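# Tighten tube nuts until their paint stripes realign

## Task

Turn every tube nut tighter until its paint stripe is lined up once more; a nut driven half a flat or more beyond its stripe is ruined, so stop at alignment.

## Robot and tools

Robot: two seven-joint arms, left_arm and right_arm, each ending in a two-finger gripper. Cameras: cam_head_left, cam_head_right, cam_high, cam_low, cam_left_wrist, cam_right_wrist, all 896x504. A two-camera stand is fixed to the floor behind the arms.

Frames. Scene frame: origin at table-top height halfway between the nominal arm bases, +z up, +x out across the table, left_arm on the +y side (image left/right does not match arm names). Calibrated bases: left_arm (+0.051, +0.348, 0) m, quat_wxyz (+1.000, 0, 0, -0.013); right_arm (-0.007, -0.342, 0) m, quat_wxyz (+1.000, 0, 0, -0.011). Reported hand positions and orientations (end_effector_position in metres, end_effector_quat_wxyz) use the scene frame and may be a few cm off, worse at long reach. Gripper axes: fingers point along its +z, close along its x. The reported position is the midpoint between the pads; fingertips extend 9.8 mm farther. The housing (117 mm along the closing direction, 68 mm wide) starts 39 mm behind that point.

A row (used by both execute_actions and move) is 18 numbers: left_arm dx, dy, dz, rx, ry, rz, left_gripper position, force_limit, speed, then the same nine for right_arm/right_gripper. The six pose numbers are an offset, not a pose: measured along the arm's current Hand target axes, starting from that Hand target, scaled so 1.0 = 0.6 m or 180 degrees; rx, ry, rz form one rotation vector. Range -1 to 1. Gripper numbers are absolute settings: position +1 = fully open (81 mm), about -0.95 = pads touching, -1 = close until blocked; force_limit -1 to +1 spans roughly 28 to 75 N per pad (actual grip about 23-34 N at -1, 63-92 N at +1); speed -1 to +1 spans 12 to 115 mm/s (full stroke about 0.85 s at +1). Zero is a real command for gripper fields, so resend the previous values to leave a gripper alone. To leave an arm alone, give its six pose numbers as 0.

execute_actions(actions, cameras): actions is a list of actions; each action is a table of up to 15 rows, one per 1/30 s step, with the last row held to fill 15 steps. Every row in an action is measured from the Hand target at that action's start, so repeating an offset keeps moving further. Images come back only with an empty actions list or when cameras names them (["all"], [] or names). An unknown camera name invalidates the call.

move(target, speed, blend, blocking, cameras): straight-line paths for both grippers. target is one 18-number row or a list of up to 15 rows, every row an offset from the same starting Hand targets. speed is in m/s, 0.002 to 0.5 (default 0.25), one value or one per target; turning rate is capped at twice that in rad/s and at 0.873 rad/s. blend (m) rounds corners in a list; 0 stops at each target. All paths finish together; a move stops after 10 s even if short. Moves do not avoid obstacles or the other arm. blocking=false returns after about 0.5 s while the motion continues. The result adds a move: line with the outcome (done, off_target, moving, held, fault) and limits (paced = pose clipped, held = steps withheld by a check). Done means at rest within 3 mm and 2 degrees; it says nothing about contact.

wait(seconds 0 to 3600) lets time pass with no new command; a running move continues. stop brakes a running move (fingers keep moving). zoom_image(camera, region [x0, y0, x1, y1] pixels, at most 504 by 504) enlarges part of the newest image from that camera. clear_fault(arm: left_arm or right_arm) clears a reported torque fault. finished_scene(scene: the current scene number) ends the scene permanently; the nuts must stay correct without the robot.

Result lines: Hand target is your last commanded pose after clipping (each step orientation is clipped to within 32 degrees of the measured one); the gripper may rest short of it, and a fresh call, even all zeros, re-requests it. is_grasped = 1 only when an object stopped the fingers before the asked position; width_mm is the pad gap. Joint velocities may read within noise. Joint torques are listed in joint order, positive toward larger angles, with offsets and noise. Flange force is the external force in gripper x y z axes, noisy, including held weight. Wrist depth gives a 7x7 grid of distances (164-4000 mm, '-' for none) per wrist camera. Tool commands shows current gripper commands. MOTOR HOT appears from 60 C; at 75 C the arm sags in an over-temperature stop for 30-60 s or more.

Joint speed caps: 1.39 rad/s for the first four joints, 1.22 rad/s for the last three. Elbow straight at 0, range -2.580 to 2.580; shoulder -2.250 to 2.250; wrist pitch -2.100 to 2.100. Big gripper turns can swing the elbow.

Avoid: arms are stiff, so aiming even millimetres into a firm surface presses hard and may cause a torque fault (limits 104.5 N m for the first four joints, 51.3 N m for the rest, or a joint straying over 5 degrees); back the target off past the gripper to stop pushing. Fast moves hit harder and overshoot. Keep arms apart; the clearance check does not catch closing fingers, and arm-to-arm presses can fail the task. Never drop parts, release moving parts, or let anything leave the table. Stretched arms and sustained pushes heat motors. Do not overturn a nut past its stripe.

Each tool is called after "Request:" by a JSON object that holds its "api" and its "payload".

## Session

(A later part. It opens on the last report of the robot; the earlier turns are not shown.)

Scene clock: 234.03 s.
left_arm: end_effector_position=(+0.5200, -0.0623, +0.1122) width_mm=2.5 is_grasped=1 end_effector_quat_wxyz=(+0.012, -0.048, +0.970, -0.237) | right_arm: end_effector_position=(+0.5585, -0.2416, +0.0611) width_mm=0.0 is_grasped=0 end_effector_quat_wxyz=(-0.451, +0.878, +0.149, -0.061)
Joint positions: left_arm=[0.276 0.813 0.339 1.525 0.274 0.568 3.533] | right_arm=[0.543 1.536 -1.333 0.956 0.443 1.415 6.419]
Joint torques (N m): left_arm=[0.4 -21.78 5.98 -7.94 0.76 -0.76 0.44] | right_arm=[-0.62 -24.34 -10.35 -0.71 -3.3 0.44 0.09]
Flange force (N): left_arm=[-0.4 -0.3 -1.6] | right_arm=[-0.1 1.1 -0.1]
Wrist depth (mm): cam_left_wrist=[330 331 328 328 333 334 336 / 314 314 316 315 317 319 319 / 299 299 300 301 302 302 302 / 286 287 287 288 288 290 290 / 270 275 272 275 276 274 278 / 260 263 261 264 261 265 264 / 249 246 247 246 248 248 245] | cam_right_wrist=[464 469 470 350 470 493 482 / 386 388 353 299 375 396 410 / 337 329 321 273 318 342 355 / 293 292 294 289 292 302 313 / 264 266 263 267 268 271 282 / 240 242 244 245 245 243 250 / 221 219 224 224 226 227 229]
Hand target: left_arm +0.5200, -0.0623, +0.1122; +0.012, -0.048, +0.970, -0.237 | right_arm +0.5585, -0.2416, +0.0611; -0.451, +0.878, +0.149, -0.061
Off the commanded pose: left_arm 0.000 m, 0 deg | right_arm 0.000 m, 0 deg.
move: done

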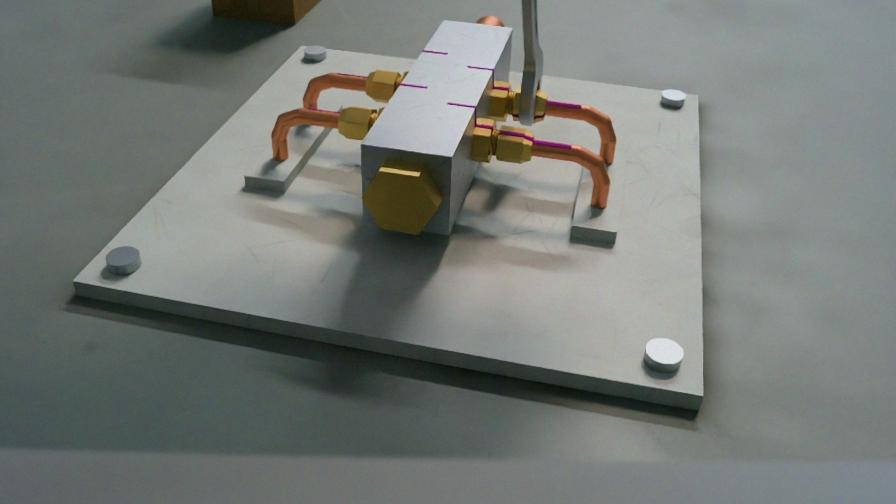

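Request:
{"api": "move", "payload": {"target": [[0,0.0022,0.0013,0,0,0,-1,1,0.3,0,0,0,0,0,0,-1,-1,1],[0,0.0097,-0.0084,0.02778,0,0,-1,1,0.3,0,0,0,0,0,0,-1,-1,1],[0,0.0179,-0.0174,0.05556,0,0,-1,1,0.3,0,0,0,0,0,0,-1,-1,1],[0,0.0269,-0.02564,0.08333,0,0,-1,1,0.3,0,0,0,0,0,0,-1,-1,1],[0,0.03659,-0.03307,0.11111,0,0,-1,1,0.3,0,0,0,0,0,0,-1,-1,1],[0,0.04689,-0.03963,0.13889,0,0,-1,1,0.3,0,0,0,0,0,0,-1,-1,1],[0,0.05773,-0.04527,0.16667,0,0,-1,1,0.3,0,0,0,0,0,0,-1,-1,1]], "speed": 0.04, "blend": 0.001, "cameras": ["cam_right_wrist"]}}

Request:
{"api": "zoom_image", "payload": {"camera": "cam_right_wrist", "region": [485, 70, 575, 135]}}

Scene clock: 241.60 s.
left_arm: end_effector_position=(+0.5157, -0.0192, +0.1203) width_mm=2.5 is_grasped=1 end_effector_quat_wxyz=(+0.024, -0.044, +0.876, -0.480) | right_arm: end_effector_position=(+0.5585, -0.2416, +0.0611) width_mm=0.0 is_grasped=0 end_effector_quat_wxyz=(-0.451, +0.878, +0.149, -0.061)
Joint positions: left_arm=[-0.412 1.188 1.039 1.855 0.356 0.163 2.957] | right_arm=[0.543 1.536 -1.333 0.956 0.443 1.415 6.419]
Joint torques (N m): left_arm=[2.56 -17.09 14.58 -2.92 0.53 0.97 0.42] | right_arm=[-0.6 -24.31 -10.35 -0.71 -3.3 0.43 0.07]
Flange force (N): left_arm=[-1.6 3.5 -4.7] | right_arm=[-0.1 1.1 -0.2]
Wrist depth (mm): cam_left_wrist=[775 738 347 357 766 817 831 / 631 637 340 352 597 634 638 / 533 516 376 389 510 533 535 / 447 450 451 440 460 461 433 / 395 397 401 413 416 406 352 / 346 356 358 369 361 354 351 / 313 323 324 326 327 328 322] | cam_right_wrist=[465 471 470 388 470 493 483 / 385 388 353 299 375 396 410 / 336 328 320 273 318 341 355 / 292 292 294 289 292 302 314 / 265 266 263 267 268 271 281 / 240 242 244 246 245 243 250 / 221 219 224 224 226 227 229]
Hand target: left_arm +0.5157, -0.0192, +0.1203; +0.024, -0.044, +0.876, -0.480 | right_arm +0.5585, -0.2416, +0.0611; -0.451, +0.878, +0.149, -0.061
Off the commanded pose: left_arm 0.000 m, 0 deg | right_arm 0.000 m, 0 deg.
move: done; blend cut to 0.0008 m at target 1

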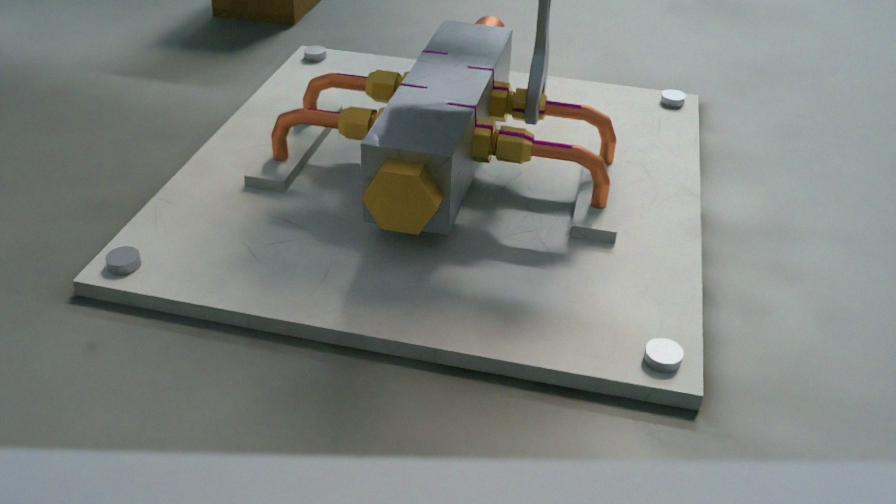

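Scaled by 5.600 from the camera's image (finer frame: 1280x720).

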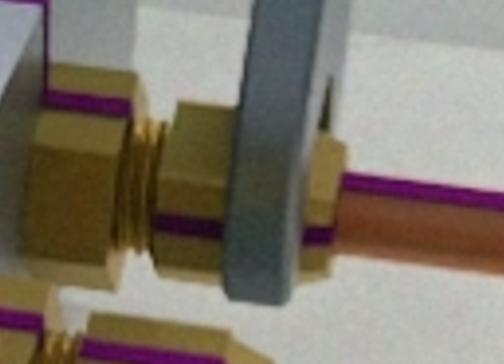

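Request:
{"api": "move", "payload": {"target": [[0.0012,0.0075,-0.0097,0.02778,0,0,-1,1,0.3,0,0,0,0,0,0,-1,-1,1],[0.0012,0.0124,-0.0152,0.04444,0,0,-1,1,0.3,0,0,0,0,0,0,-1,-1,1]], "speed": 0.03, "blend": 0.001, "cameras": ["cam_right_wrist"]}}

Request:
{"api": "zoom_image", "payload": {"camera": "cam_right_wrist", "region": [485, 70, 575, 135]}}

Scene clock: 244.73 s.
left_arm: end_effector_position=(+0.5138, -0.0077, +0.1189) width_mm=2.5 is_grasped=1 end_effector_quat_wxyz=(+0.027, -0.042, +0.840, -0.540) | right_arm: end_effector_position=(+0.5585, -0.2416, +0.0611) width_mm=0.0 is_grasped=0 end_effector_quat_wxyz=(-0.451, +0.878, +0.149, -0.061)
Joint positions: left_arm=[-0.527 1.369 1.145 1.888 0.298 0.137 2.854] | right_arm=[0.543 1.536 -1.333 0.956 0.443 1.415 6.419]
Joint torques (N m): left_arm=[1.46 -14.07 9.56 -0.22 -0.07 0.55 0.35] | right_arm=[-0.58 -24.32 -10.37 -0.7 -3.3 0.43 0.06]
Flange force (N): left_arm=[-1.7 -6.7 -7.3] | right_arm=[0.1 1.2 -0.2]
Wrist depth (mm): cam_left_wrist=[2072 2078 394 405 2003 1991 1900 / 921 866 377 389 902 982 1006 / 701 678 365 378 696 742 706 / 553 557 391 410 568 596 574 / 463 467 454 456 496 482 356 / 401 405 408 423 424 413 362 / 345 356 359 371 364 363 354] | cam_right_wrist=[464 469 470 387 469 494 484 / 385 388 352 299 374 395 409 / 336 329 321 273 318 341 354 / 293 292 294 289 292 302 313 / 264 266 263 267 268 271 282 / 240 242 244 246 245 243 250 / 221 219 224 225 226 227 229]
Hand target: left_arm +0.5138, -0.0077, +0.1189; +0.027, -0.042, +0.840, -0.540 | right_arm +0.5585, -0.2416, +0.0611; -0.451, +0.878, +0.149, -0.061
Off the commanded pose: left_arm 0.000 m, 0 deg | right_arm 0.000 m, 0 deg.
move: done

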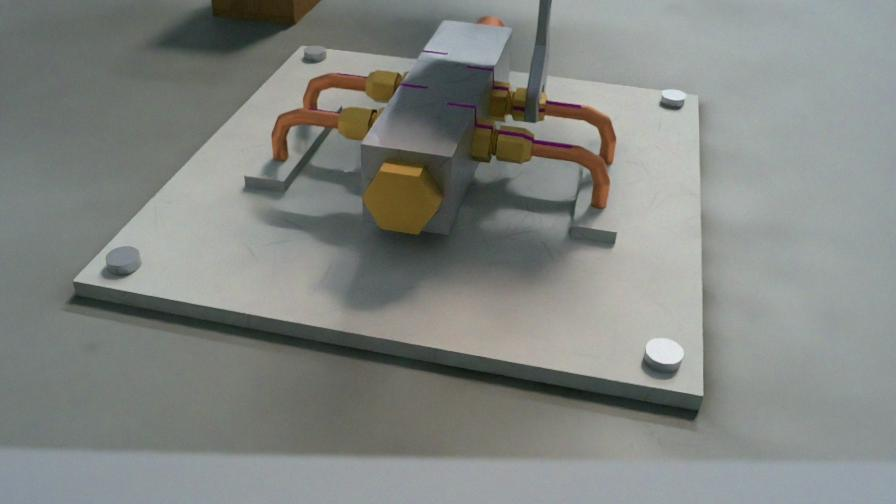

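Scaled by 5.600 from the camera's image (finer frame: 1280x720).

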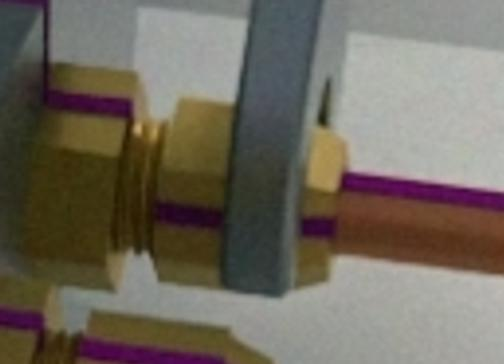

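Request:
{"api": "move", "payload": {"target": [0,0.00903,-0.01155,0.0333,0,0,-1,1,0.3,0,0,0,0,0,0,-1,-1,1], "speed": 0.02, "cameras": ["cam_right_wrist"]}}

Request:
{"api": "zoom_image", "payload": {"camera": "cam_right_wrist", "region": [485, 70, 575, 135]}}

Scene clock: 248.23 s.
left_arm: end_effector_position=(+0.5130, +0.0008, +0.1169) width_mm=2.5 is_grasped=1 end_effector_quat_wxyz=(+0.029, -0.041, +0.811, -0.583) | right_arm: end_effector_position=(+0.5585, -0.2416, +0.0611) width_mm=0.0 is_grasped=0 end_effector_quat_wxyz=(-0.451, +0.878, +0.149, -0.061)
Joint positions: left_arm=[-0.597 1.505 1.199 1.893 0.252 0.15 2.782] | right_arm=[0.543 1.536 -1.333 0.956 0.443 1.415 6.419]
Joint torques (N m): left_arm=[-0.03 -11.24 1.55 -0.05 -0.65 -0.97 0.32] | right_arm=[-0.64 -24.33 -10.33 -0.74 -3.3 0.44 0.08]
Flange force (N): left_arm=[-1.7 -21.6 -8.2] | right_arm=[-0.3 1.0 -0.1]
Wrist depth (mm): cam_left_wrist=[2112 2078 400 415 2021 1962 1933 / 2181 2167 416 426 2040 1997 1973 / 972 991 390 402 960 969 990 / 714 685 385 395 707 767 726 / 544 551 414 429 591 574 572 / 452 460 445 464 489 473 360 / 378 393 398 412 399 404 365] | cam_right_wrist=[465 468 469 387 470 494 482 / 386 389 353 298 388 395 409 / 336 329 320 273 317 341 354 / 293 292 294 289 292 302 314 / 265 266 264 267 269 271 282 / 240 242 244 246 245 243 250 / 221 219 223 225 227 227 229]
Hand target: left_arm +0.5130, +0.0008, +0.1169; +0.029, -0.041, +0.811, -0.583 | right_arm +0.5585, -0.2416, +0.0611; -0.451, +0.878, +0.149, -0.061
Off the commanded pose: left_arm 0.000 m, 0 deg | right_arm 0.000 m, 0 deg.
move: done

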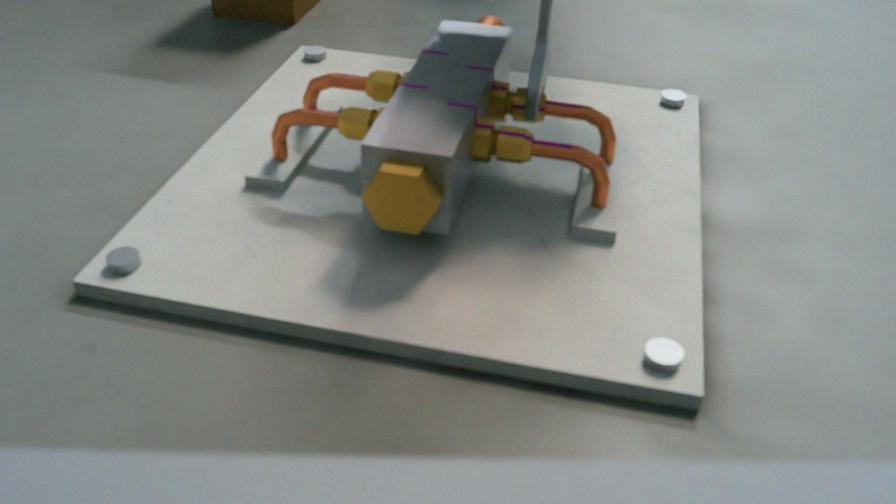

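Scaled by 5.600 from the camera's image (finer frame: 1280x720).

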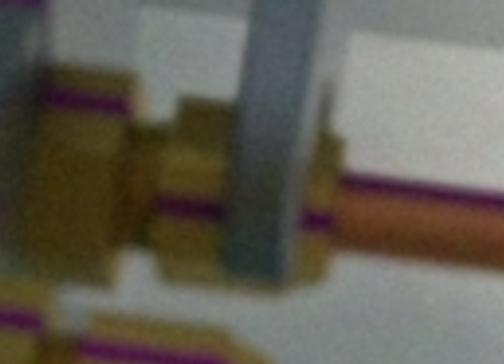

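Request:
{"api": "move", "payload": {"target": [[0,-0.00123,-0.00113,0,0,0,-1,1,0.3,0,0,0,0,0,0,-1,-1,1],[0,-0.00527,0.00498,-0.01667,0,0,-1,1,0.3,0,0,0,0,0,0,-1,-1,1],[0,-0.0393,-0.0264,-0.01667,0,0,-1,1,0.3,0,0,0,0,0,0,-1,-1,1]], "speed": 0.06, "cameras": ["cam_right_wrist"]}}

Request:
{"api": "zoom_image", "payload": {"camera": "cam_right_wrist", "region": [485, 70, 575, 135]}}

Scene clock: 250.37 s.
left_arm: end_effector_position=(+0.5123, +0.0083, +0.1443) width_mm=2.5 is_grasped=1 end_effector_quat_wxyz=(+0.028, -0.041, +0.826, -0.562) | right_arm: end_effector_position=(+0.5585, -0.2416, +0.0611) width_mm=0.0 is_grasped=0 end_effector_quat_wxyz=(-0.451, +0.878, +0.149, -0.061)
Joint positions: left_arm=[-0.595 1.371 1.192 1.913 0.296 0.173 2.847] | right_arm=[0.543 1.536 -1.333 0.956 0.443 1.415 6.419]
Joint torques (N m): left_arm=[-0.15 -16.19 12.72 -0.47 0.28 1.08 0.4] | right_arm=[-0.59 -24.29 -10.35 -0.72 -3.3 0.42 0.11]
Flange force (N): left_arm=[-1.4 0.3 0.2] | right_arm=[-0.1 1.0 -0.2]
Wrist depth (mm): cam_left_wrist=[2132 2139 409 423 2028 1985 1933 / 2160 2167 433 435 2072 2021 2003 / 853 918 406 418 955 958 918 / 701 713 392 403 735 742 710 / 555 582 411 434 596 582 580 / 473 480 464 485 504 490 374 / 403 416 420 434 425 424 379] | cam_right_wrist=[464 470 469 387 470 493 482 / 386 389 353 299 388 396 410 / 336 328 321 273 318 341 355 / 293 292 294 290 292 302 314 / 264 266 264 267 268 271 281 / 240 242 244 245 245 243 250 / 221 219 223 224 226 227 229]
Hand target: left_arm +0.5123, +0.0083, +0.1443; +0.028, -0.041, +0.826, -0.562 | right_arm +0.5585, -0.2416, +0.0611; -0.451, +0.878, +0.149, -0.061
Off the commanded pose: left_arm 0.000 m, 0 deg | right_arm 0.000 m, 0 deg.
move: done

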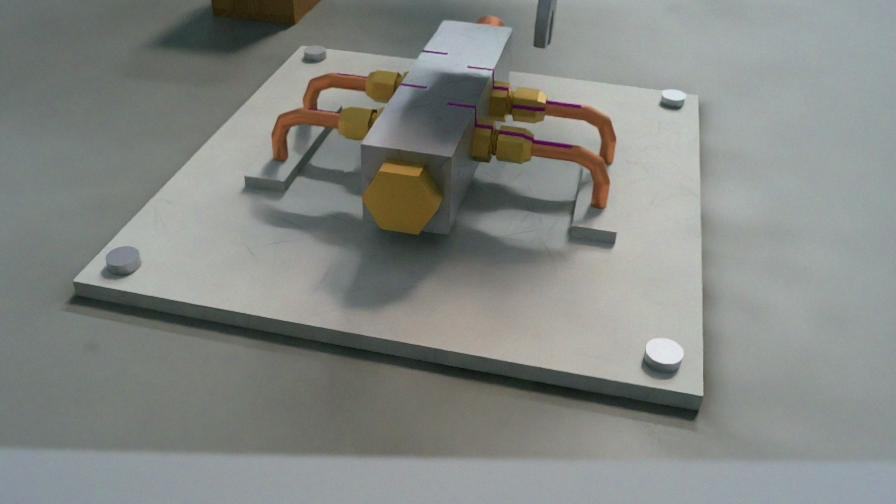

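Scaled by 5.600 from the camera's image (finer frame: 1280x720).

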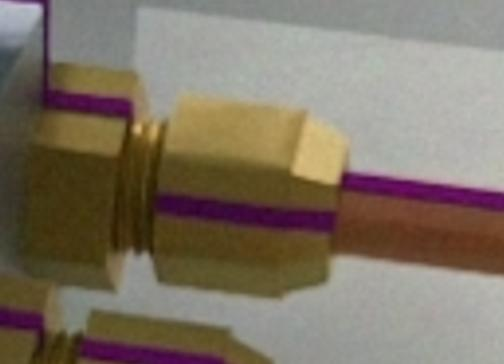

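Request:
{"api": "move", "payload": {"target": [[0,-0.05,0.1685,-0.3444,0,0,-1,1,0.3,0,0,0,0,0,0,-1,-1,1],[0,-0.0063,0.1908,-0.3444,0,0,-1,1,0.3,0,0,0,0,0,0,-1,-1,1]], "speed": [0.25, 0.1], "cameras": ["cam_right_wrist"]}}

Request:
{"api": "zoom_image", "payload": {"camera": "cam_right_wrist", "region": [470, 60, 580, 150]}}

Scene clock: 254.70 s.
left_arm: end_effector_position=(+0.5230, -0.0990, +0.1058) width_mm=2.5 is_grasped=1 end_effector_quat_wxyz=(+0.003, -0.050, +0.997, -0.056) | right_arm: end_effector_position=(+0.5585, -0.2416, +0.0611) width_mm=0.0 is_grasped=0 end_effector_quat_wxyz=(-0.451, +0.878, +0.149, -0.061)
Joint positions: left_arm=[0.616 0.946 0.097 1.073 0 1.044 3.936] | right_arm=[0.543 1.536 -1.333 0.956 0.443 1.415 6.419]
Joint torques (N m): left_arm=[-0.19 -25.61 3.08 -8.77 0.03 -0.22 0.41] | right_arm=[-0.6 -24.35 -10.37 -0.74 -3.31 0.46 0.05]
Flange force (N): left_arm=[0.1 0.2 -0.6] | right_arm=[-0.2 1.1 0.0]
Wrist depth (mm): cam_left_wrist=[248 248 248 248 248 249 250 / 245 245 245 245 246 246 247 / 242 242 243 243 243 243 244 / 239 240 239 240 241 241 241 / 237 237 237 237 - 239 238 / 234 234 228 235 - 230 231 / 231 226 227 227 227 228 227] | cam_right_wrist=[465 469 458 322 447 494 482 / 385 388 353 299 375 396 409 / 336 328 321 273 318 342 354 / 293 292 294 289 292 302 314 / 264 266 263 267 268 271 282 / 240 242 244 245 245 243 250 / 221 219 223 225 226 227 228]
Hand target: left_arm +0.5230, -0.0990, +0.1058; +0.003, -0.050, +0.997, -0.056 | right_arm +0.5585, -0.2416, +0.0611; -0.451, +0.878, +0.149, -0.061
Off the commanded pose: left_arm 0.000 m, 0 deg | right_arm 0.000 m, 0 deg.
move: done

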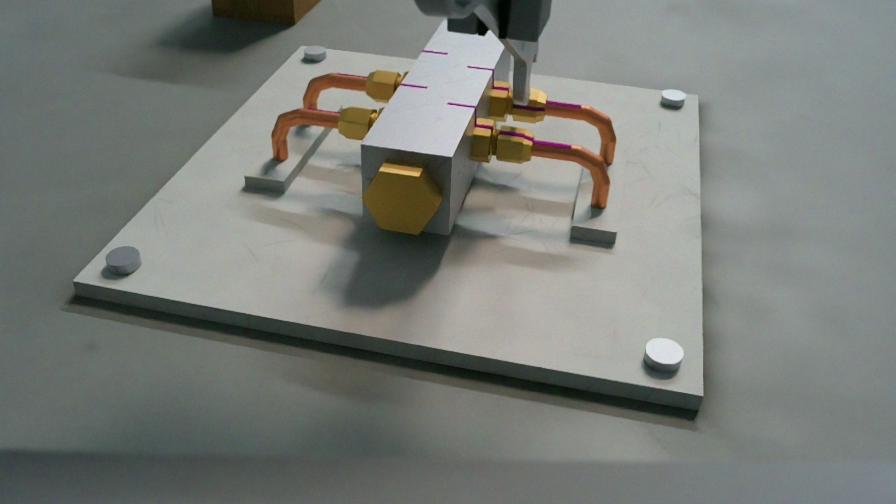

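Scaled by 4.582 from the camera's image (finer frame: 1280x720).

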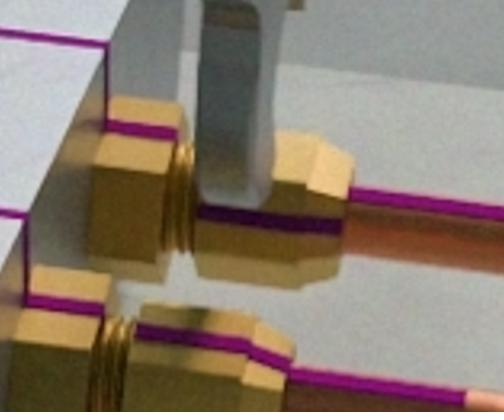

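Request:
{"api": "move", "payload": {"target": [0.0008,0.00981,0.00903,0,0,0,-1,1,0.3,0,0,0,0,0,0,-1,-1,1], "speed": 0.04}}

Request:
{"api": "move", "payload": {"target": [0,0.00368,0.00339,0,0,0,-1,1,0.3,0,0,0,0,0,0,-1,-1,1], "speed": 0.02, "cameras": ["cam_right_wrist"]}}

Request:
{"api": "zoom_image", "payload": {"camera": "cam_right_wrist", "region": [470, 60, 580, 150]}}

Request:
{"api": "move", "payload": {"target": [0,0.00184,0.0017,0,0,0,-1,1,0.3,0,0,0,0,0,0,-1,-1,1], "speed": 0.02}}

Scene clock: 255.80 s.
left_arm: end_effector_position=(+0.5220, -0.0939, +0.0997) width_mm=2.5 is_grasped=1 end_effector_quat_wxyz=(+0.003, -0.050, +0.997, -0.056) | right_arm: end_effector_position=(+0.5585, -0.2416, +0.0611) width_mm=0.0 is_grasped=0 end_effector_quat_wxyz=(-0.451, +0.878, +0.149, -0.061)
Joint positions: left_arm=[0.609 0.944 0.097 1.101 0.001 1.02 3.93] | right_arm=[0.543 1.536 -1.333 0.956 0.443 1.415 6.419]
Joint torques (N m): left_arm=[-0.22 -25.48 3.08 -8.65 0.01 -0.24 0.43] | right_arm=[-0.62 -24.33 -10.34 -0.69 -3.31 0.45 0.08]
Flange force (N): left_arm=[0.0 0.0 -0.6] | right_arm=[0.0 1.1 -0.2]
Wrist depth (mm): cam_left_wrist=[241 241 241 242 242 243 244 / 238 238 238 238 239 240 240 / 236 236 236 236 236 237 238 / 233 233 234 234 234 235 235 / 230 231 231 232 - 232 233 / 228 223 222 223 - 223 224 / 225 220 220 221 221 221 222] | cam_right_wrist=[464 470 458 212 451 493 481 / 385 388 352 298 375 397 409 / 336 329 321 273 318 342 355 / 293 292 294 289 292 302 314 / 264 266 264 267 268 271 282 / 241 243 244 245 245 243 250 / 221 219 223 225 226 227 229]
Hand target: left_arm +0.5220, -0.0939, +0.0997; +0.003, -0.050, +0.997, -0.056 | right_arm +0.5585, -0.2416, +0.0611; -0.451, +0.878, +0.149, -0.061
Off the commanded pose: left_arm 0.000 m, 0 deg | right_arm 0.000 m, 0 deg.
move: done

Scene clock: 256.30 s.
left_arm: end_effector_position=(+0.5218, -0.0919, +0.0974) width_mm=2.5 is_grasped=1 end_effector_quat_wxyz=(+0.003, -0.050, +0.997, -0.056) | right_arm: end_effector_position=(+0.5585, -0.2416, +0.0611) width_mm=0.0 is_grasped=0 end_effector_quat_wxyz=(-0.451, +0.878, +0.149, -0.061)
Joint positions: left_arm=[0.607 0.943 0.097 1.11 0.001 1.011 3.927] | right_arm=[0.543 1.536 -1.333 0.956 0.443 1.415 6.419]
Joint torques (N m): left_arm=[-0.21 -25.47 3.05 -8.66 0.05 -0.25 0.41] | right_arm=[-0.61 -24.32 -10.37 -0.69 -3.32 0.45 0.04]
Flange force (N): left_arm=[0.1 0.1 -0.5] | right_arm=[0.0 1.2 -0.2]
Wrist depth (mm): cam_left_wrist=[239 239 240 239 240 240 242 / 236 236 236 237 237 237 239 / 233 234 234 234 234 235 236 / 230 231 232 232 232 232 233 / 228 229 229 230 - 230 230 / 225 220 221 221 221 222 221 / 223 218 219 219 219 219 219] | cam_right_wrist=[464 469 459 185 449 494 481 / 384 388 354 299 375 395 410 / 336 329 320 273 317 342 355 / 293 292 294 290 292 302 314 / 264 266 264 267 268 271 281 / 240 243 244 245 245 243 250 / 221 219 223 225 226 227 229]
Hand target: left_arm +0.5218, -0.0919, +0.0974; +0.003, -0.050, +0.997, -0.056 | right_arm +0.5585, -0.2416, +0.0611; -0.451, +0.878, +0.149, -0.061
Off the commanded pose: left_arm 0.000 m, 0 deg | right_arm 0.000 m, 0 deg.
move: done

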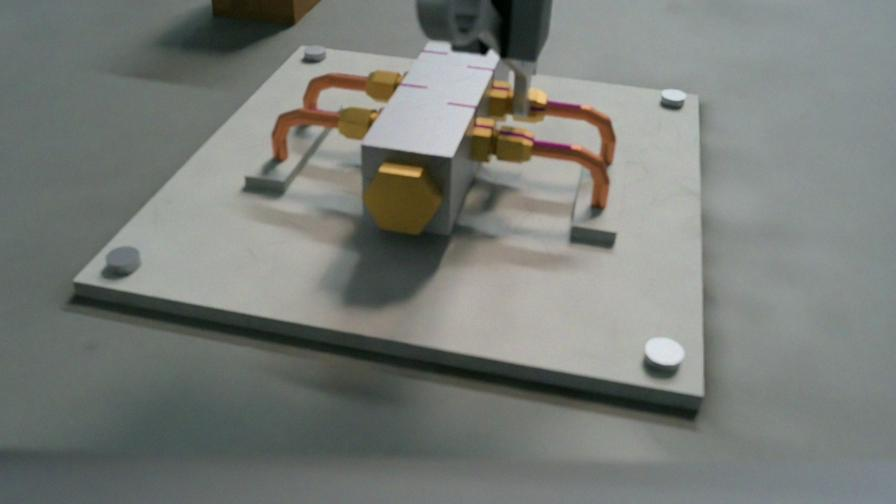

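Scaled by 4.582 from the camera's image (finer frame: 1280x720).

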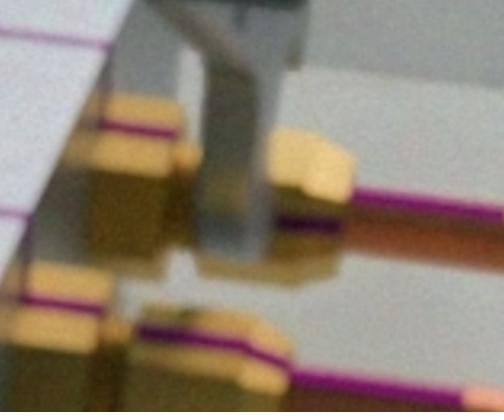

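Scene clock: 256.80 s.
left_arm: end_effector_position=(+0.5217, -0.0909, +0.0963) width_mm=2.5 is_grasped=1 end_effector_quat_wxyz=(+0.003, -0.050, +0.997, -0.056) | right_arm: end_effector_position=(+0.5585, -0.2416, +0.0611) width_mm=0.0 is_grasped=0 end_effector_quat_wxyz=(-0.451, +0.878, +0.149, -0.061)
Joint positions: left_arm=[0.605 0.943 0.097 1.115 0.002 1.007 3.926] | right_arm=[0.543 1.536 -1.333 0.956 0.443 1.415 6.419]
Joint torques (N m): left_arm=[-0.18 -25.4 3.06 -8.67 0.04 -0.25 0.4] | right_arm=[-0.58 -24.32 -10.37 -0.72 -3.31 0.44 0.06]
Flange force (N): left_arm=[0.2 0.4 -0.6] | right_arm=[-0.1 1.1 -0.1]
Wrist depth (mm): cam_left_wrist=[237 237 238 238 239 239 240 / 235 235 235 236 236 236 237 / 232 233 233 233 233 234 235 / 230 229 230 230 231 232 232 / 227 228 228 229 - 229 229 / 224 219 220 220 220 220 220 / 222 217 217 218 217 218 218] | cam_right_wrist=[464 470 461 187 451 494 482 / 386 389 353 298 375 395 410 / 336 329 321 273 317 342 354 / 292 292 295 289 292 302 313 / 264 266 264 266 268 271 281 / 241 242 244 246 245 243 250 / 221 219 224 225 226 227 229]
Hand target: left_arm +0.5217, -0.0909, +0.0963; +0.003, -0.050, +0.997, -0.056 | right_arm +0.5585, -0.2416, +0.0611; -0.451, +0.878, +0.149, -0.061
Off the commanded pose: left_arm 0.000 m, 0 deg | right_arm 0.000 m, 0 deg.
move: done

Request:
{"api": "move", "payload": {"target": [-0.0025,0,0,0,0,0,-1,1,0.3,0,0,0,0,0,0,-1,-1,1], "speed": 0.02, "cameras": ["cam_right_wrist"]}}

Request:
{"api": "zoom_image", "payload": {"camera": "cam_right_wrist", "region": [470, 60, 580, 150]}}

Scene clock: 257.67 s.
left_arm: end_effector_position=(+0.5232, -0.0908, +0.0963) width_mm=2.5 is_grasped=1 end_effector_quat_wxyz=(+0.003, -0.050, +0.997, -0.056) | right_arm: end_effector_position=(+0.5585, -0.2416, +0.0611) width_mm=0.0 is_grasped=0 end_effector_quat_wxyz=(-0.451, +0.878, +0.149, -0.061)
Joint positions: left_arm=[0.604 0.945 0.097 1.11 0.002 1.01 3.924] | right_arm=[0.543 1.536 -1.333 0.956 0.443 1.415 6.419]
Joint torques (N m): left_arm=[-0.2 -25.49 3.07 -8.74 0.04 -0.24 0.42] | right_arm=[-0.62 -24.32 -10.34 -0.73 -3.28 0.42 0.08]
Flange force (N): left_arm=[0.4 0.5 -0.5] | right_arm=[-0.2 1.1 -0.2]
Wrist depth (mm): cam_left_wrist=[238 237 238 238 239 240 240 / 235 235 235 235 236 237 238 / 232 232 233 233 234 234 235 / 230 230 230 230 231 232 232 / 227 228 228 229 - 230 229 / 225 219 219 220 220 220 220 / 222 217 217 218 218 218 218] | cam_right_wrist=[464 470 458 185 225 494 483 / 386 388 354 299 372 396 409 / 336 329 320 273 317 341 355 / 293 293 294 290 292 302 313 / 264 266 264 267 268 271 281 / 241 242 244 245 245 243 250 / 221 219 223 225 226 228 228]
Hand target: left_arm +0.5232, -0.0908, +0.0963; +0.003, -0.050, +0.997, -0.056 | right_arm +0.5585, -0.2416, +0.0611; -0.451, +0.878, +0.149, -0.061
Off the commanded pose: left_arm 0.000 m, 0 deg | right_arm 0.000 m, 0 deg.
move: done

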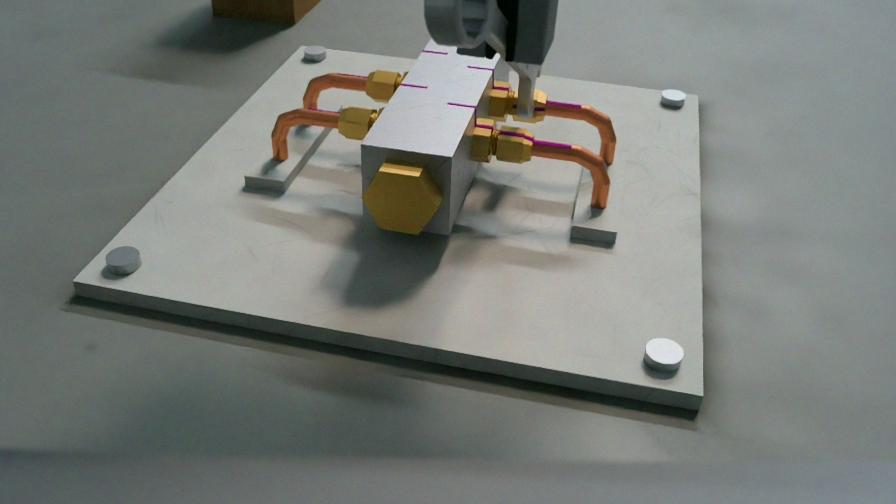

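Scaled by 4.582 from the camera's image (finer frame: 1280x720).

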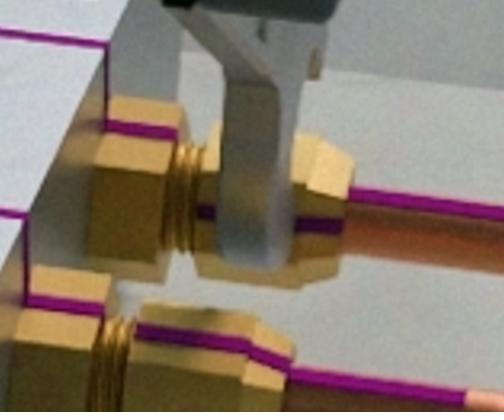

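Request:
{"api": "move", "payload": {"target": [[0,-0.00226,0.00245,0,0,0,-1,1,0.3,0,0,0,0,0,0,-1,-1,1],[0,0.00019,0.00471,0,0,0,-1,1,0.3,0,0,0,0,0,0,-1,-1,1]], "speed": 0.02, "cameras": ["cam_right_wrist"]}}

Request:
{"api": "zoom_image", "payload": {"camera": "cam_right_wrist", "region": [470, 60, 580, 150]}}

Scene clock: 260.60 s.
left_arm: end_effector_position=(+0.5232, -0.0910, +0.0933) width_mm=2.5 is_grasped=1 end_effector_quat_wxyz=(+0.002, -0.050, +0.997, -0.056) | right_arm: end_effector_position=(+0.5585, -0.2416, +0.0611) width_mm=0.0 is_grasped=0 end_effector_quat_wxyz=(-0.451, +0.878, +0.149, -0.061)
Joint positions: left_arm=[0.604 0.949 0.097 1.111 0.001 1.004 3.924] | right_arm=[0.543 1.536 -1.333 0.956 0.443 1.415 6.419]
Joint torques (N m): left_arm=[-1.88 -23.63 1.48 -6.83 -0.8 0.71 0.42] | right_arm=[-0.61 -24.35 -10.34 -0.72 -3.31 0.44 0.07]
Flange force (N): left_arm=[0.3 -3.7 -2.0] | right_arm=[-0.1 1.1 -0.1]
Wrist depth (mm): cam_left_wrist=[235 235 235 236 236 236 237 / 232 232 233 233 233 233 235 / 230 230 230 230 230 231 231 / 226 227 227 228 229 229 229 / 224 224 225 226 - 226 226 / 222 217 216 217 217 217 218 / 219 214 214 215 215 215 215] | cam_right_wrist=[465 471 470 178 225 493 482 / 386 388 352 299 373 395 409 / 336 329 321 273 318 341 355 / 293 292 294 289 292 302 314 / 264 266 263 267 269 271 281 / 240 242 244 246 245 243 250 / 222 219 224 225 226 227 228]
Hand target: left_arm +0.5232, -0.0910, +0.0935; +0.003, -0.050, +0.997, -0.056 | right_arm +0.5585, -0.2416, +0.0611; -0.451, +0.878, +0.149, -0.061
Off the commanded pose: left_arm 0.000 m, 0 deg | right_arm 0.000 m, 0 deg.
move: done

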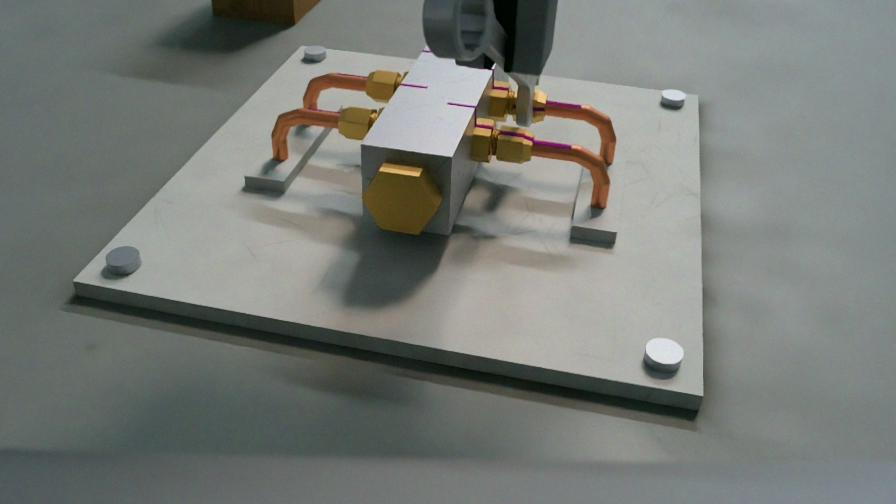

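Scaled by 4.582 from the camera's image (finer frame: 1280x720).

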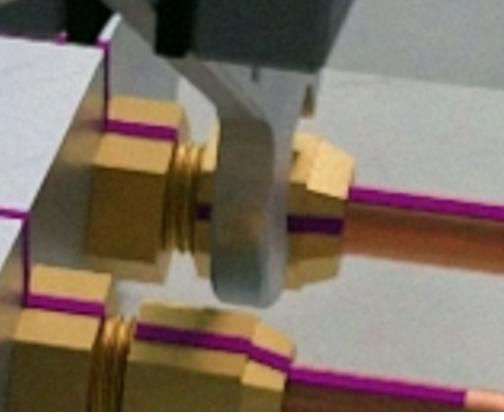

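Request:
{"api": "move", "payload": {"target": [0,0.0021,0.0026,0,0,0,-1,1,0.3,0,0,0,0,0,0,-1,-1,1], "speed": 0.02, "cameras": ["cam_right_wrist"]}}

Request:
{"api": "zoom_image", "payload": {"camera": "cam_right_wrist", "region": [470, 60, 580, 150]}}

Scene clock: 261.47 s.
left_arm: end_effector_position=(+0.5231, -0.0899, +0.0918) width_mm=2.5 is_grasped=1 end_effector_quat_wxyz=(+0.003, -0.050, +0.997, -0.056) | right_arm: end_effector_position=(+0.5585, -0.2416, +0.0611) width_mm=0.0 is_grasped=0 end_effector_quat_wxyz=(-0.451, +0.878, +0.149, -0.061)
Joint positions: left_arm=[0.603 0.949 0.097 1.117 0.002 0.999 3.922] | right_arm=[0.543 1.536 -1.333 0.956 0.443 1.415 6.419]
Joint torques (N m): left_arm=[-1.2 -26 2.25 -8.36 -0.44 0.22 0.39] | right_arm=[-0.58 -24.31 -10.33 -0.72 -3.3 0.42 0.06]
Flange force (N): left_arm=[0.4 -1.7 1.1] | right_arm=[0.0 1.1 -0.2]
Wrist depth (mm): cam_left_wrist=[233 234 234 233 234 235 236 / 230 230 230 231 232 232 233 / 228 228 228 229 229 230 230 / 225 225 226 226 227 227 227 / 223 223 223 224 - 224 225 / 220 215 215 216 216 216 216 / 218 212 213 214 214 214 213] | cam_right_wrist=[464 470 459 182 227 493 482 / 385 389 353 298 362 397 410 / 337 329 321 273 318 341 355 / 293 292 294 290 292 302 314 / 265 266 264 267 268 271 281 / 241 242 244 245 245 243 251 / 221 219 223 225 226 227 228]
Hand target: left_arm +0.5231, -0.0899, +0.0918; +0.003, -0.050, +0.997, -0.056 | right_arm +0.5585, -0.2416, +0.0611; -0.451, +0.878, +0.149, -0.061
Off the commanded pose: left_arm 0.000 m, 0 deg | right_arm 0.000 m, 0 deg.
move: done

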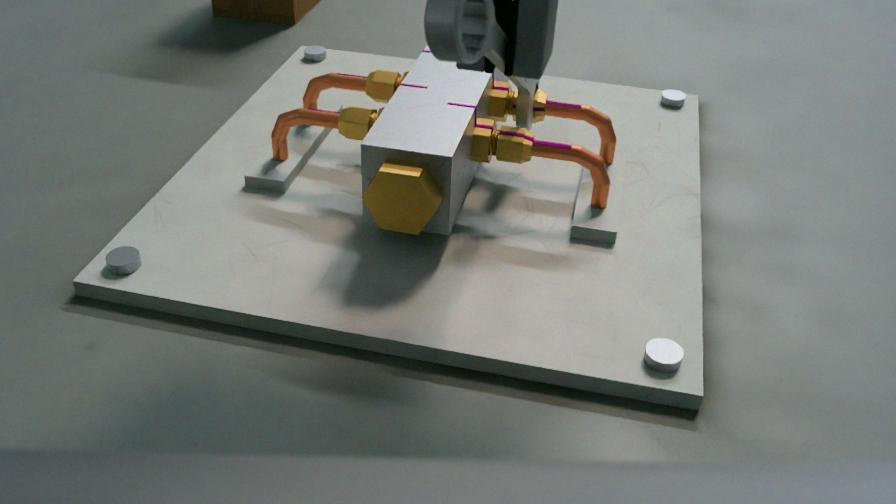

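Scaled by 4.582 from the camera's image (finer frame: 1280x720).

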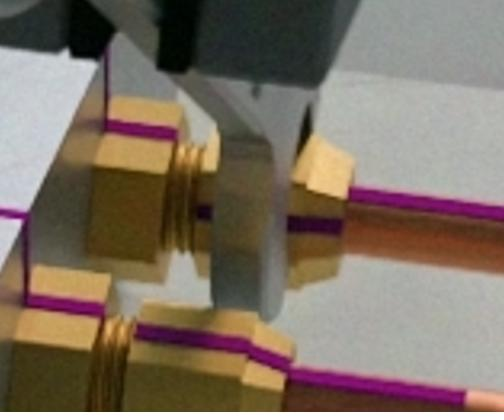

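Request:
{"api": "move", "payload": {"target": [0,0.0015,0.00207,0,0,0,-1,1,0.3,0,0,0,0,0,0,-1,-1,1], "speed": 0.02}}

Request:
{"api": "move", "payload": {"target": [0,0.00184,0.0017,0,0,0,-1,1,0.3,0,0,0,0,0,0,-1,-1,1], "speed": 0.02}}

Scene clock: 262.33 s.
left_arm: end_effector_position=(+0.5230, -0.0892, +0.0904) width_mm=2.5 is_grasped=1 end_effector_quat_wxyz=(+0.003, -0.050, +0.997, -0.056) | right_arm: end_effector_position=(+0.5585, -0.2416, +0.0611) width_mm=0.0 is_grasped=0 end_effector_quat_wxyz=(-0.451, +0.878, +0.149, -0.061)
Joint positions: left_arm=[0.602 0.95 0.097 1.121 0.002 0.994 3.921] | right_arm=[0.543 1.536 -1.333 0.956 0.443 1.415 6.419]
Joint torques (N m): left_arm=[-0.7 -25.71 2.63 -8.48 -0.25 0.02 0.4] | right_arm=[-0.61 -24.35 -10.35 -0.74 -3.3 0.45 0.06]
Flange force (N): left_arm=[0.4 -0.6 0.3] | right_arm=[-0.2 1.1 -0.1]
Wrist depth (mm): cam_left_wrist=[232 232 232 232 233 233 234 / 229 229 229 230 230 230 231 / 226 226 227 227 228 228 228 / 223 224 225 225 226 225 225 / 221 222 223 222 - 223 223 / 219 213 213 214 214 215 215 / 216 211 211 212 212 213 212] | cam_right_wrist=[466 470 470 182 228 493 482 / 385 389 353 298 361 397 410 / 336 329 321 273 317 342 354 / 293 292 294 290 292 302 314 / 264 266 264 266 268 271 282 / 240 242 244 246 244 243 251 / 221 219 224 225 226 227 228]
Hand target: left_arm +0.5230, -0.0892, +0.0904; +0.003, -0.050, +0.997, -0.056 | right_arm +0.5585, -0.2416, +0.0611; -0.451, +0.878, +0.149, -0.061
Off the commanded pose: left_arm 0.000 m, 0 deg | right_arm 0.000 m, 0 deg.
move: done

Scene clock: 262.83 s.
left_arm: end_effector_position=(+0.5229, -0.0882, +0.0893) width_mm=2.5 is_grasped=1 end_effector_quat_wxyz=(+0.002, -0.050, +0.997, -0.056) | right_arm: end_effector_position=(+0.5585, -0.2416, +0.0611) width_mm=0.0 is_grasped=0 end_effector_quat_wxyz=(-0.451, +0.878, +0.149, -0.061)
Joint positions: left_arm=[0.6 0.95 0.097 1.125 0.002 0.99 3.92] | right_arm=[0.543 1.536 -1.333 0.956 0.443 1.415 6.419]
Joint torques (N m): left_arm=[-2.2 -22.8 1.1 -6.38 -0.97 0.81 0.33] | right_arm=[-0.61 -24.3 -10.34 -0.72 -3.3 0.42 0.04]
Flange force (N): left_arm=[0.8 -4.3 -3.1] | right_arm=[-0.1 1.1 -0.2]
Wrist depth (mm): cam_left_wrist=[231 231 230 232 232 232 233 / 228 228 229 228 229 229 230 / 225 225 226 226 226 226 228 / 223 223 223 224 224 224 225 / 220 220 221 221 - 222 222 / 218 212 213 213 214 214 213 / 215 210 210 211 211 211 211] | cam_right_wrist=[466 471 472 182 229 493 482 / 385 389 353 298 362 396 411 / 336 329 320 273 318 341 354 / 293 292 294 289 293 302 314 / 265 266 264 267 268 271 281 / 240 242 244 245 245 243 251 / 221 219 223 224 226 227 228]
Hand target: left_arm +0.5229, -0.0882, +0.0893; +0.003, -0.050, +0.997, -0.056 | right_arm +0.5585, -0.2416, +0.0611; -0.451, +0.878, +0.149, -0.061
Off the commanded pose: left_arm 0.000 m, 0 deg | right_arm 0.000 m, 0 deg.
move: done

Request:
{"api": "move", "payload": {"target": [[0,0.00803,-0.01062,0.02778,0,0,-1,1,0.3,0,0,0,0,0,0,-1,-1,1]], "speed": 0.035, "cameras": ["cam_right_wrist"]}}

Request:
{"api": "zoom_image", "payload": {"camera": "cam_right_wrist", "region": [470, 60, 580, 150]}}

Scene clock: 265.60 s.
left_arm: end_effector_position=(+0.5223, -0.0827, +0.0951) width_mm=2.5 is_grasped=1 end_effector_quat_wxyz=(+0.005, -0.050, +0.994, -0.100) | right_arm: end_effector_position=(+0.5585, -0.2416, +0.0611) width_mm=0.0 is_grasped=0 end_effector_quat_wxyz=(-0.451, +0.878, +0.149, -0.061)
Joint positions: left_arm=[0.537 0.901 0.144 1.234 0.045 0.876 3.859] | right_arm=[0.543 1.536 -1.333 0.956 0.443 1.415 6.419]
Joint torques (N m): left_arm=[-3.24 -28.97 1.48 -8.75 -0.7 0.78 0.41] | right_arm=[-0.62 -24.31 -10.36 -0.7 -3.31 0.45 0.06]
Flange force (N): left_arm=[-0.1 -5.7 9.2] | right_arm=[-0.1 1.1 -0.2]
Wrist depth (mm): cam_left_wrist=[249 249 249 249 250 251 252 / 243 244 244 245 245 246 247 / 240 239 240 240 240 241 243 / 235 235 236 236 237 237 237 / 230 232 232 233 - 233 233 / 226 222 221 223 222 223 222 / 222 217 218 218 218 219 218] | cam_right_wrist=[463 469 460 322 260 494 482 / 384 388 353 299 375 396 410 / 336 329 321 273 317 342 355 / 293 292 294 289 293 302 314 / 264 266 264 267 268 271 281 / 241 242 244 246 245 243 250 / 221 219 223 225 226 227 229]
Hand target: left_arm +0.5224, -0.0827, +0.0951; +0.005, -0.050, +0.994, -0.100 | right_arm +0.5585, -0.2416, +0.0611; -0.451, +0.878, +0.149, -0.061
Off the commanded pose: left_arm 0.000 m, 0 deg | right_arm 0.000 m, 0 deg.
move: done

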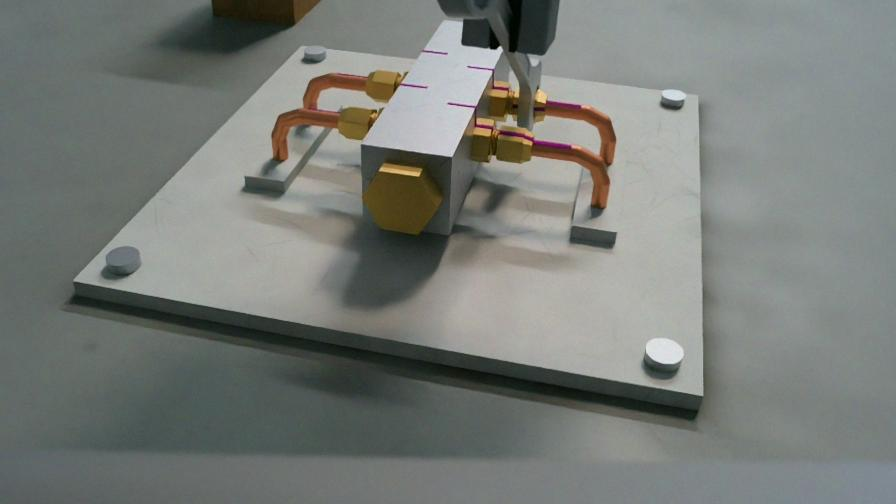

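Scaled by 4.582 from the camera's image (finer frame: 1280x720).

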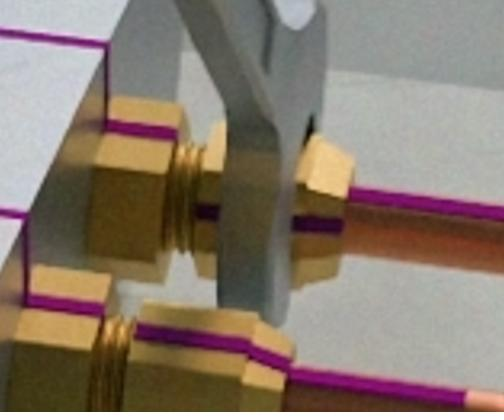

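Request:
{"api": "move", "payload": {"target": [[0,0.00805,-0.01064,0.02778,0,0,-1,1,0.3,0,0,0,0,0,0,-1,-1,1],[0,0.01729,-0.02049,0.05556,0,0,-1,1,0.3,0,0,0,0,0,0,-1,-1,1]], "speed": 0.035, "blend": 0.001, "cameras": ["cam_right_wrist"]}}

Request:
{"api": "zoom_image", "payload": {"camera": "cam_right_wrist", "region": [470, 60, 580, 150]}}

Scene clock: 268.80 s.
left_arm: end_effector_position=(+0.5211, -0.0702, +0.1051) width_mm=2.5 is_grasped=1 end_effector_quat_wxyz=(+0.009, -0.049, +0.981, -0.186) | right_arm: end_effector_position=(+0.5585, -0.2416, +0.0611) width_mm=0.0 is_grasped=0 end_effector_quat_wxyz=(-0.451, +0.878, +0.149, -0.061)
Joint positions: left_arm=[0.372 0.837 0.276 1.427 0.145 0.668 3.699] | right_arm=[0.543 1.536 -1.333 0.956 0.443 1.415 6.419]
Joint torques (N m): left_arm=[-8.35 -26.13 -1.7 -5.45 -1.81 1.91 0.4] | right_arm=[-0.61 -24.34 -10.35 -0.69 -3.32 0.44 0.07]
Flange force (N): left_arm=[-0.2 -15.9 14.6] | right_arm=[0.1 1.2 -0.2]
Wrist depth (mm): cam_left_wrist=[295 295 294 294 295 298 299 / 283 284 282 283 284 287 288 / 273 274 273 273 274 277 278 / 265 265 266 266 267 267 268 / 254 256 257 257 258 258 257 / 246 246 240 241 250 242 242 / 236 235 235 235 234 234 234] | cam_right_wrist=[463 470 470 351 469 493 481 / 386 388 353 299 375 396 410 / 336 329 321 273 318 341 354 / 292 292 294 289 292 302 314 / 264 266 263 266 268 271 282 / 240 242 244 246 245 243 250 / 221 219 223 225 226 227 229]
Hand target: left_arm +0.5211, -0.0702, +0.1051; +0.009, -0.049, +0.981, -0.186 | right_arm +0.5585, -0.2416, +0.0611; -0.451, +0.878, +0.149, -0.061
Off the commanded pose: left_arm 0.000 m, 0 deg | right_arm 0.000 m, 0 deg.
move: done

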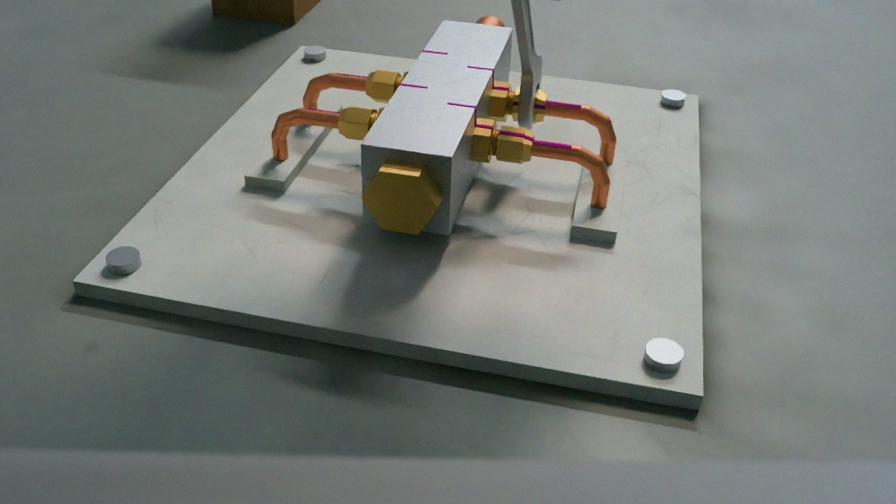

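Scaled by 4.582 from the camera's image (finer frame: 1280x720).

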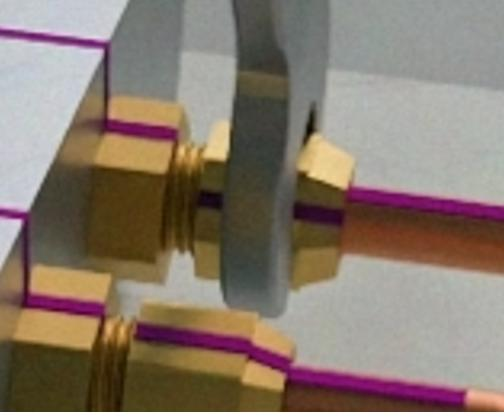

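Request:
{"api": "move", "payload": {"target": [[0,0.00827,-0.0104,0.02778,0,0,-1,1,0.3,0,0,0,0,0,0,-1,-1,1],[0,0.01745,-0.01992,0.05556,0,0,-1,1,0.3,0,0,0,0,0,0,-1,-1,1],[0,0.02635,-0.02823,0.08333,0,0,-1,1,0.3,0,0,0,0,0,0,-1,-1,1],[0,0.03608,-0.03582,0.11111,0,0,-1,1,0.3,0,0,0,0,0,0,-1,-1,1]], "speed": 0.035, "blend": 0.001, "cameras": ["cam_right_wrist"]}}

Request:
{"api": "zoom_image", "payload": {"camera": "cam_right_wrist", "region": [485, 70, 575, 135]}}

Scene clock: 275.03 s.
left_arm: end_effector_position=(+0.5183, -0.0423, +0.1172) width_mm=2.5 is_grasped=1 end_effector_quat_wxyz=(+0.017, -0.047, +0.934, -0.354) | right_arm: end_effector_position=(+0.5585, -0.2416, +0.0611) width_mm=0.0 is_grasped=0 end_effector_quat_wxyz=(-0.451, +0.878, +0.149, -0.061)
Joint positions: left_arm=[-0.094 0.912 0.723 1.719 0.303 0.326 3.299] | right_arm=[0.543 1.536 -1.333 0.956 0.443 1.415 6.419]
Joint torques (N m): left_arm=[-18.55 -17.64 -9.02 -0.98 -2.55 0.29 0.31] | right_arm=[-0.61 -24.32 -10.37 -0.71 -3.31 0.43 0.06]
Flange force (N): left_arm=[1.1 -35.4 23.8] | right_arm=[0.0 1.2 -0.2]
Wrist depth (mm): cam_left_wrist=[453 430 306 329 439 452 466 / 401 401 397 398 408 409 412 / 369 370 371 372 369 375 371 / 335 342 344 344 346 348 335 / 317 318 315 316 322 322 323 / 292 297 294 299 295 297 297 / 274 275 270 281 272 279 280] | cam_right_wrist=[464 469 470 387 472 493 482 / 385 388 353 299 375 397 410 / 336 328 320 273 317 341 354 / 293 292 294 289 292 302 313 / 264 266 263 267 268 271 281 / 241 242 244 245 245 243 250 / 221 219 223 225 226 227 229]
Hand target: left_arm +0.5183, -0.0423, +0.1172; +0.017, -0.047, +0.934, -0.354 | right_arm +0.5585, -0.2416, +0.0611; -0.451, +0.878, +0.149, -0.061
Off the commanded pose: left_arm 0.000 m, 0 deg | right_arm 0.000 m, 0 deg.
move: done

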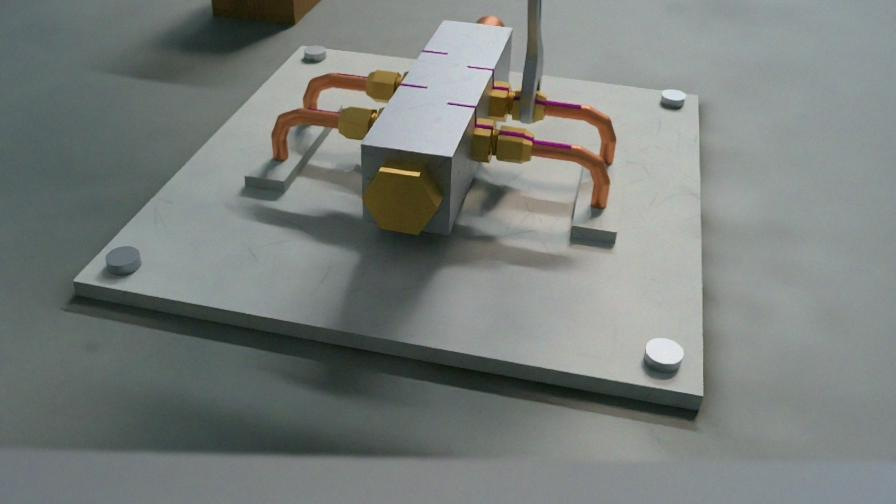

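Scaled by 5.600 from the camera's image (finer frame: 1280x720).

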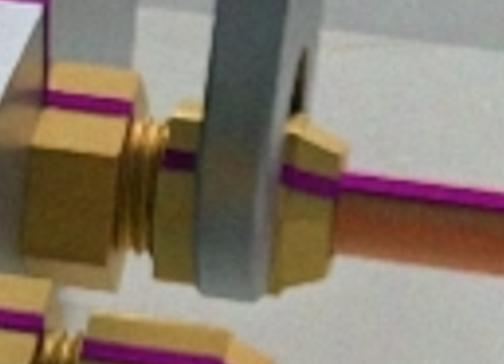

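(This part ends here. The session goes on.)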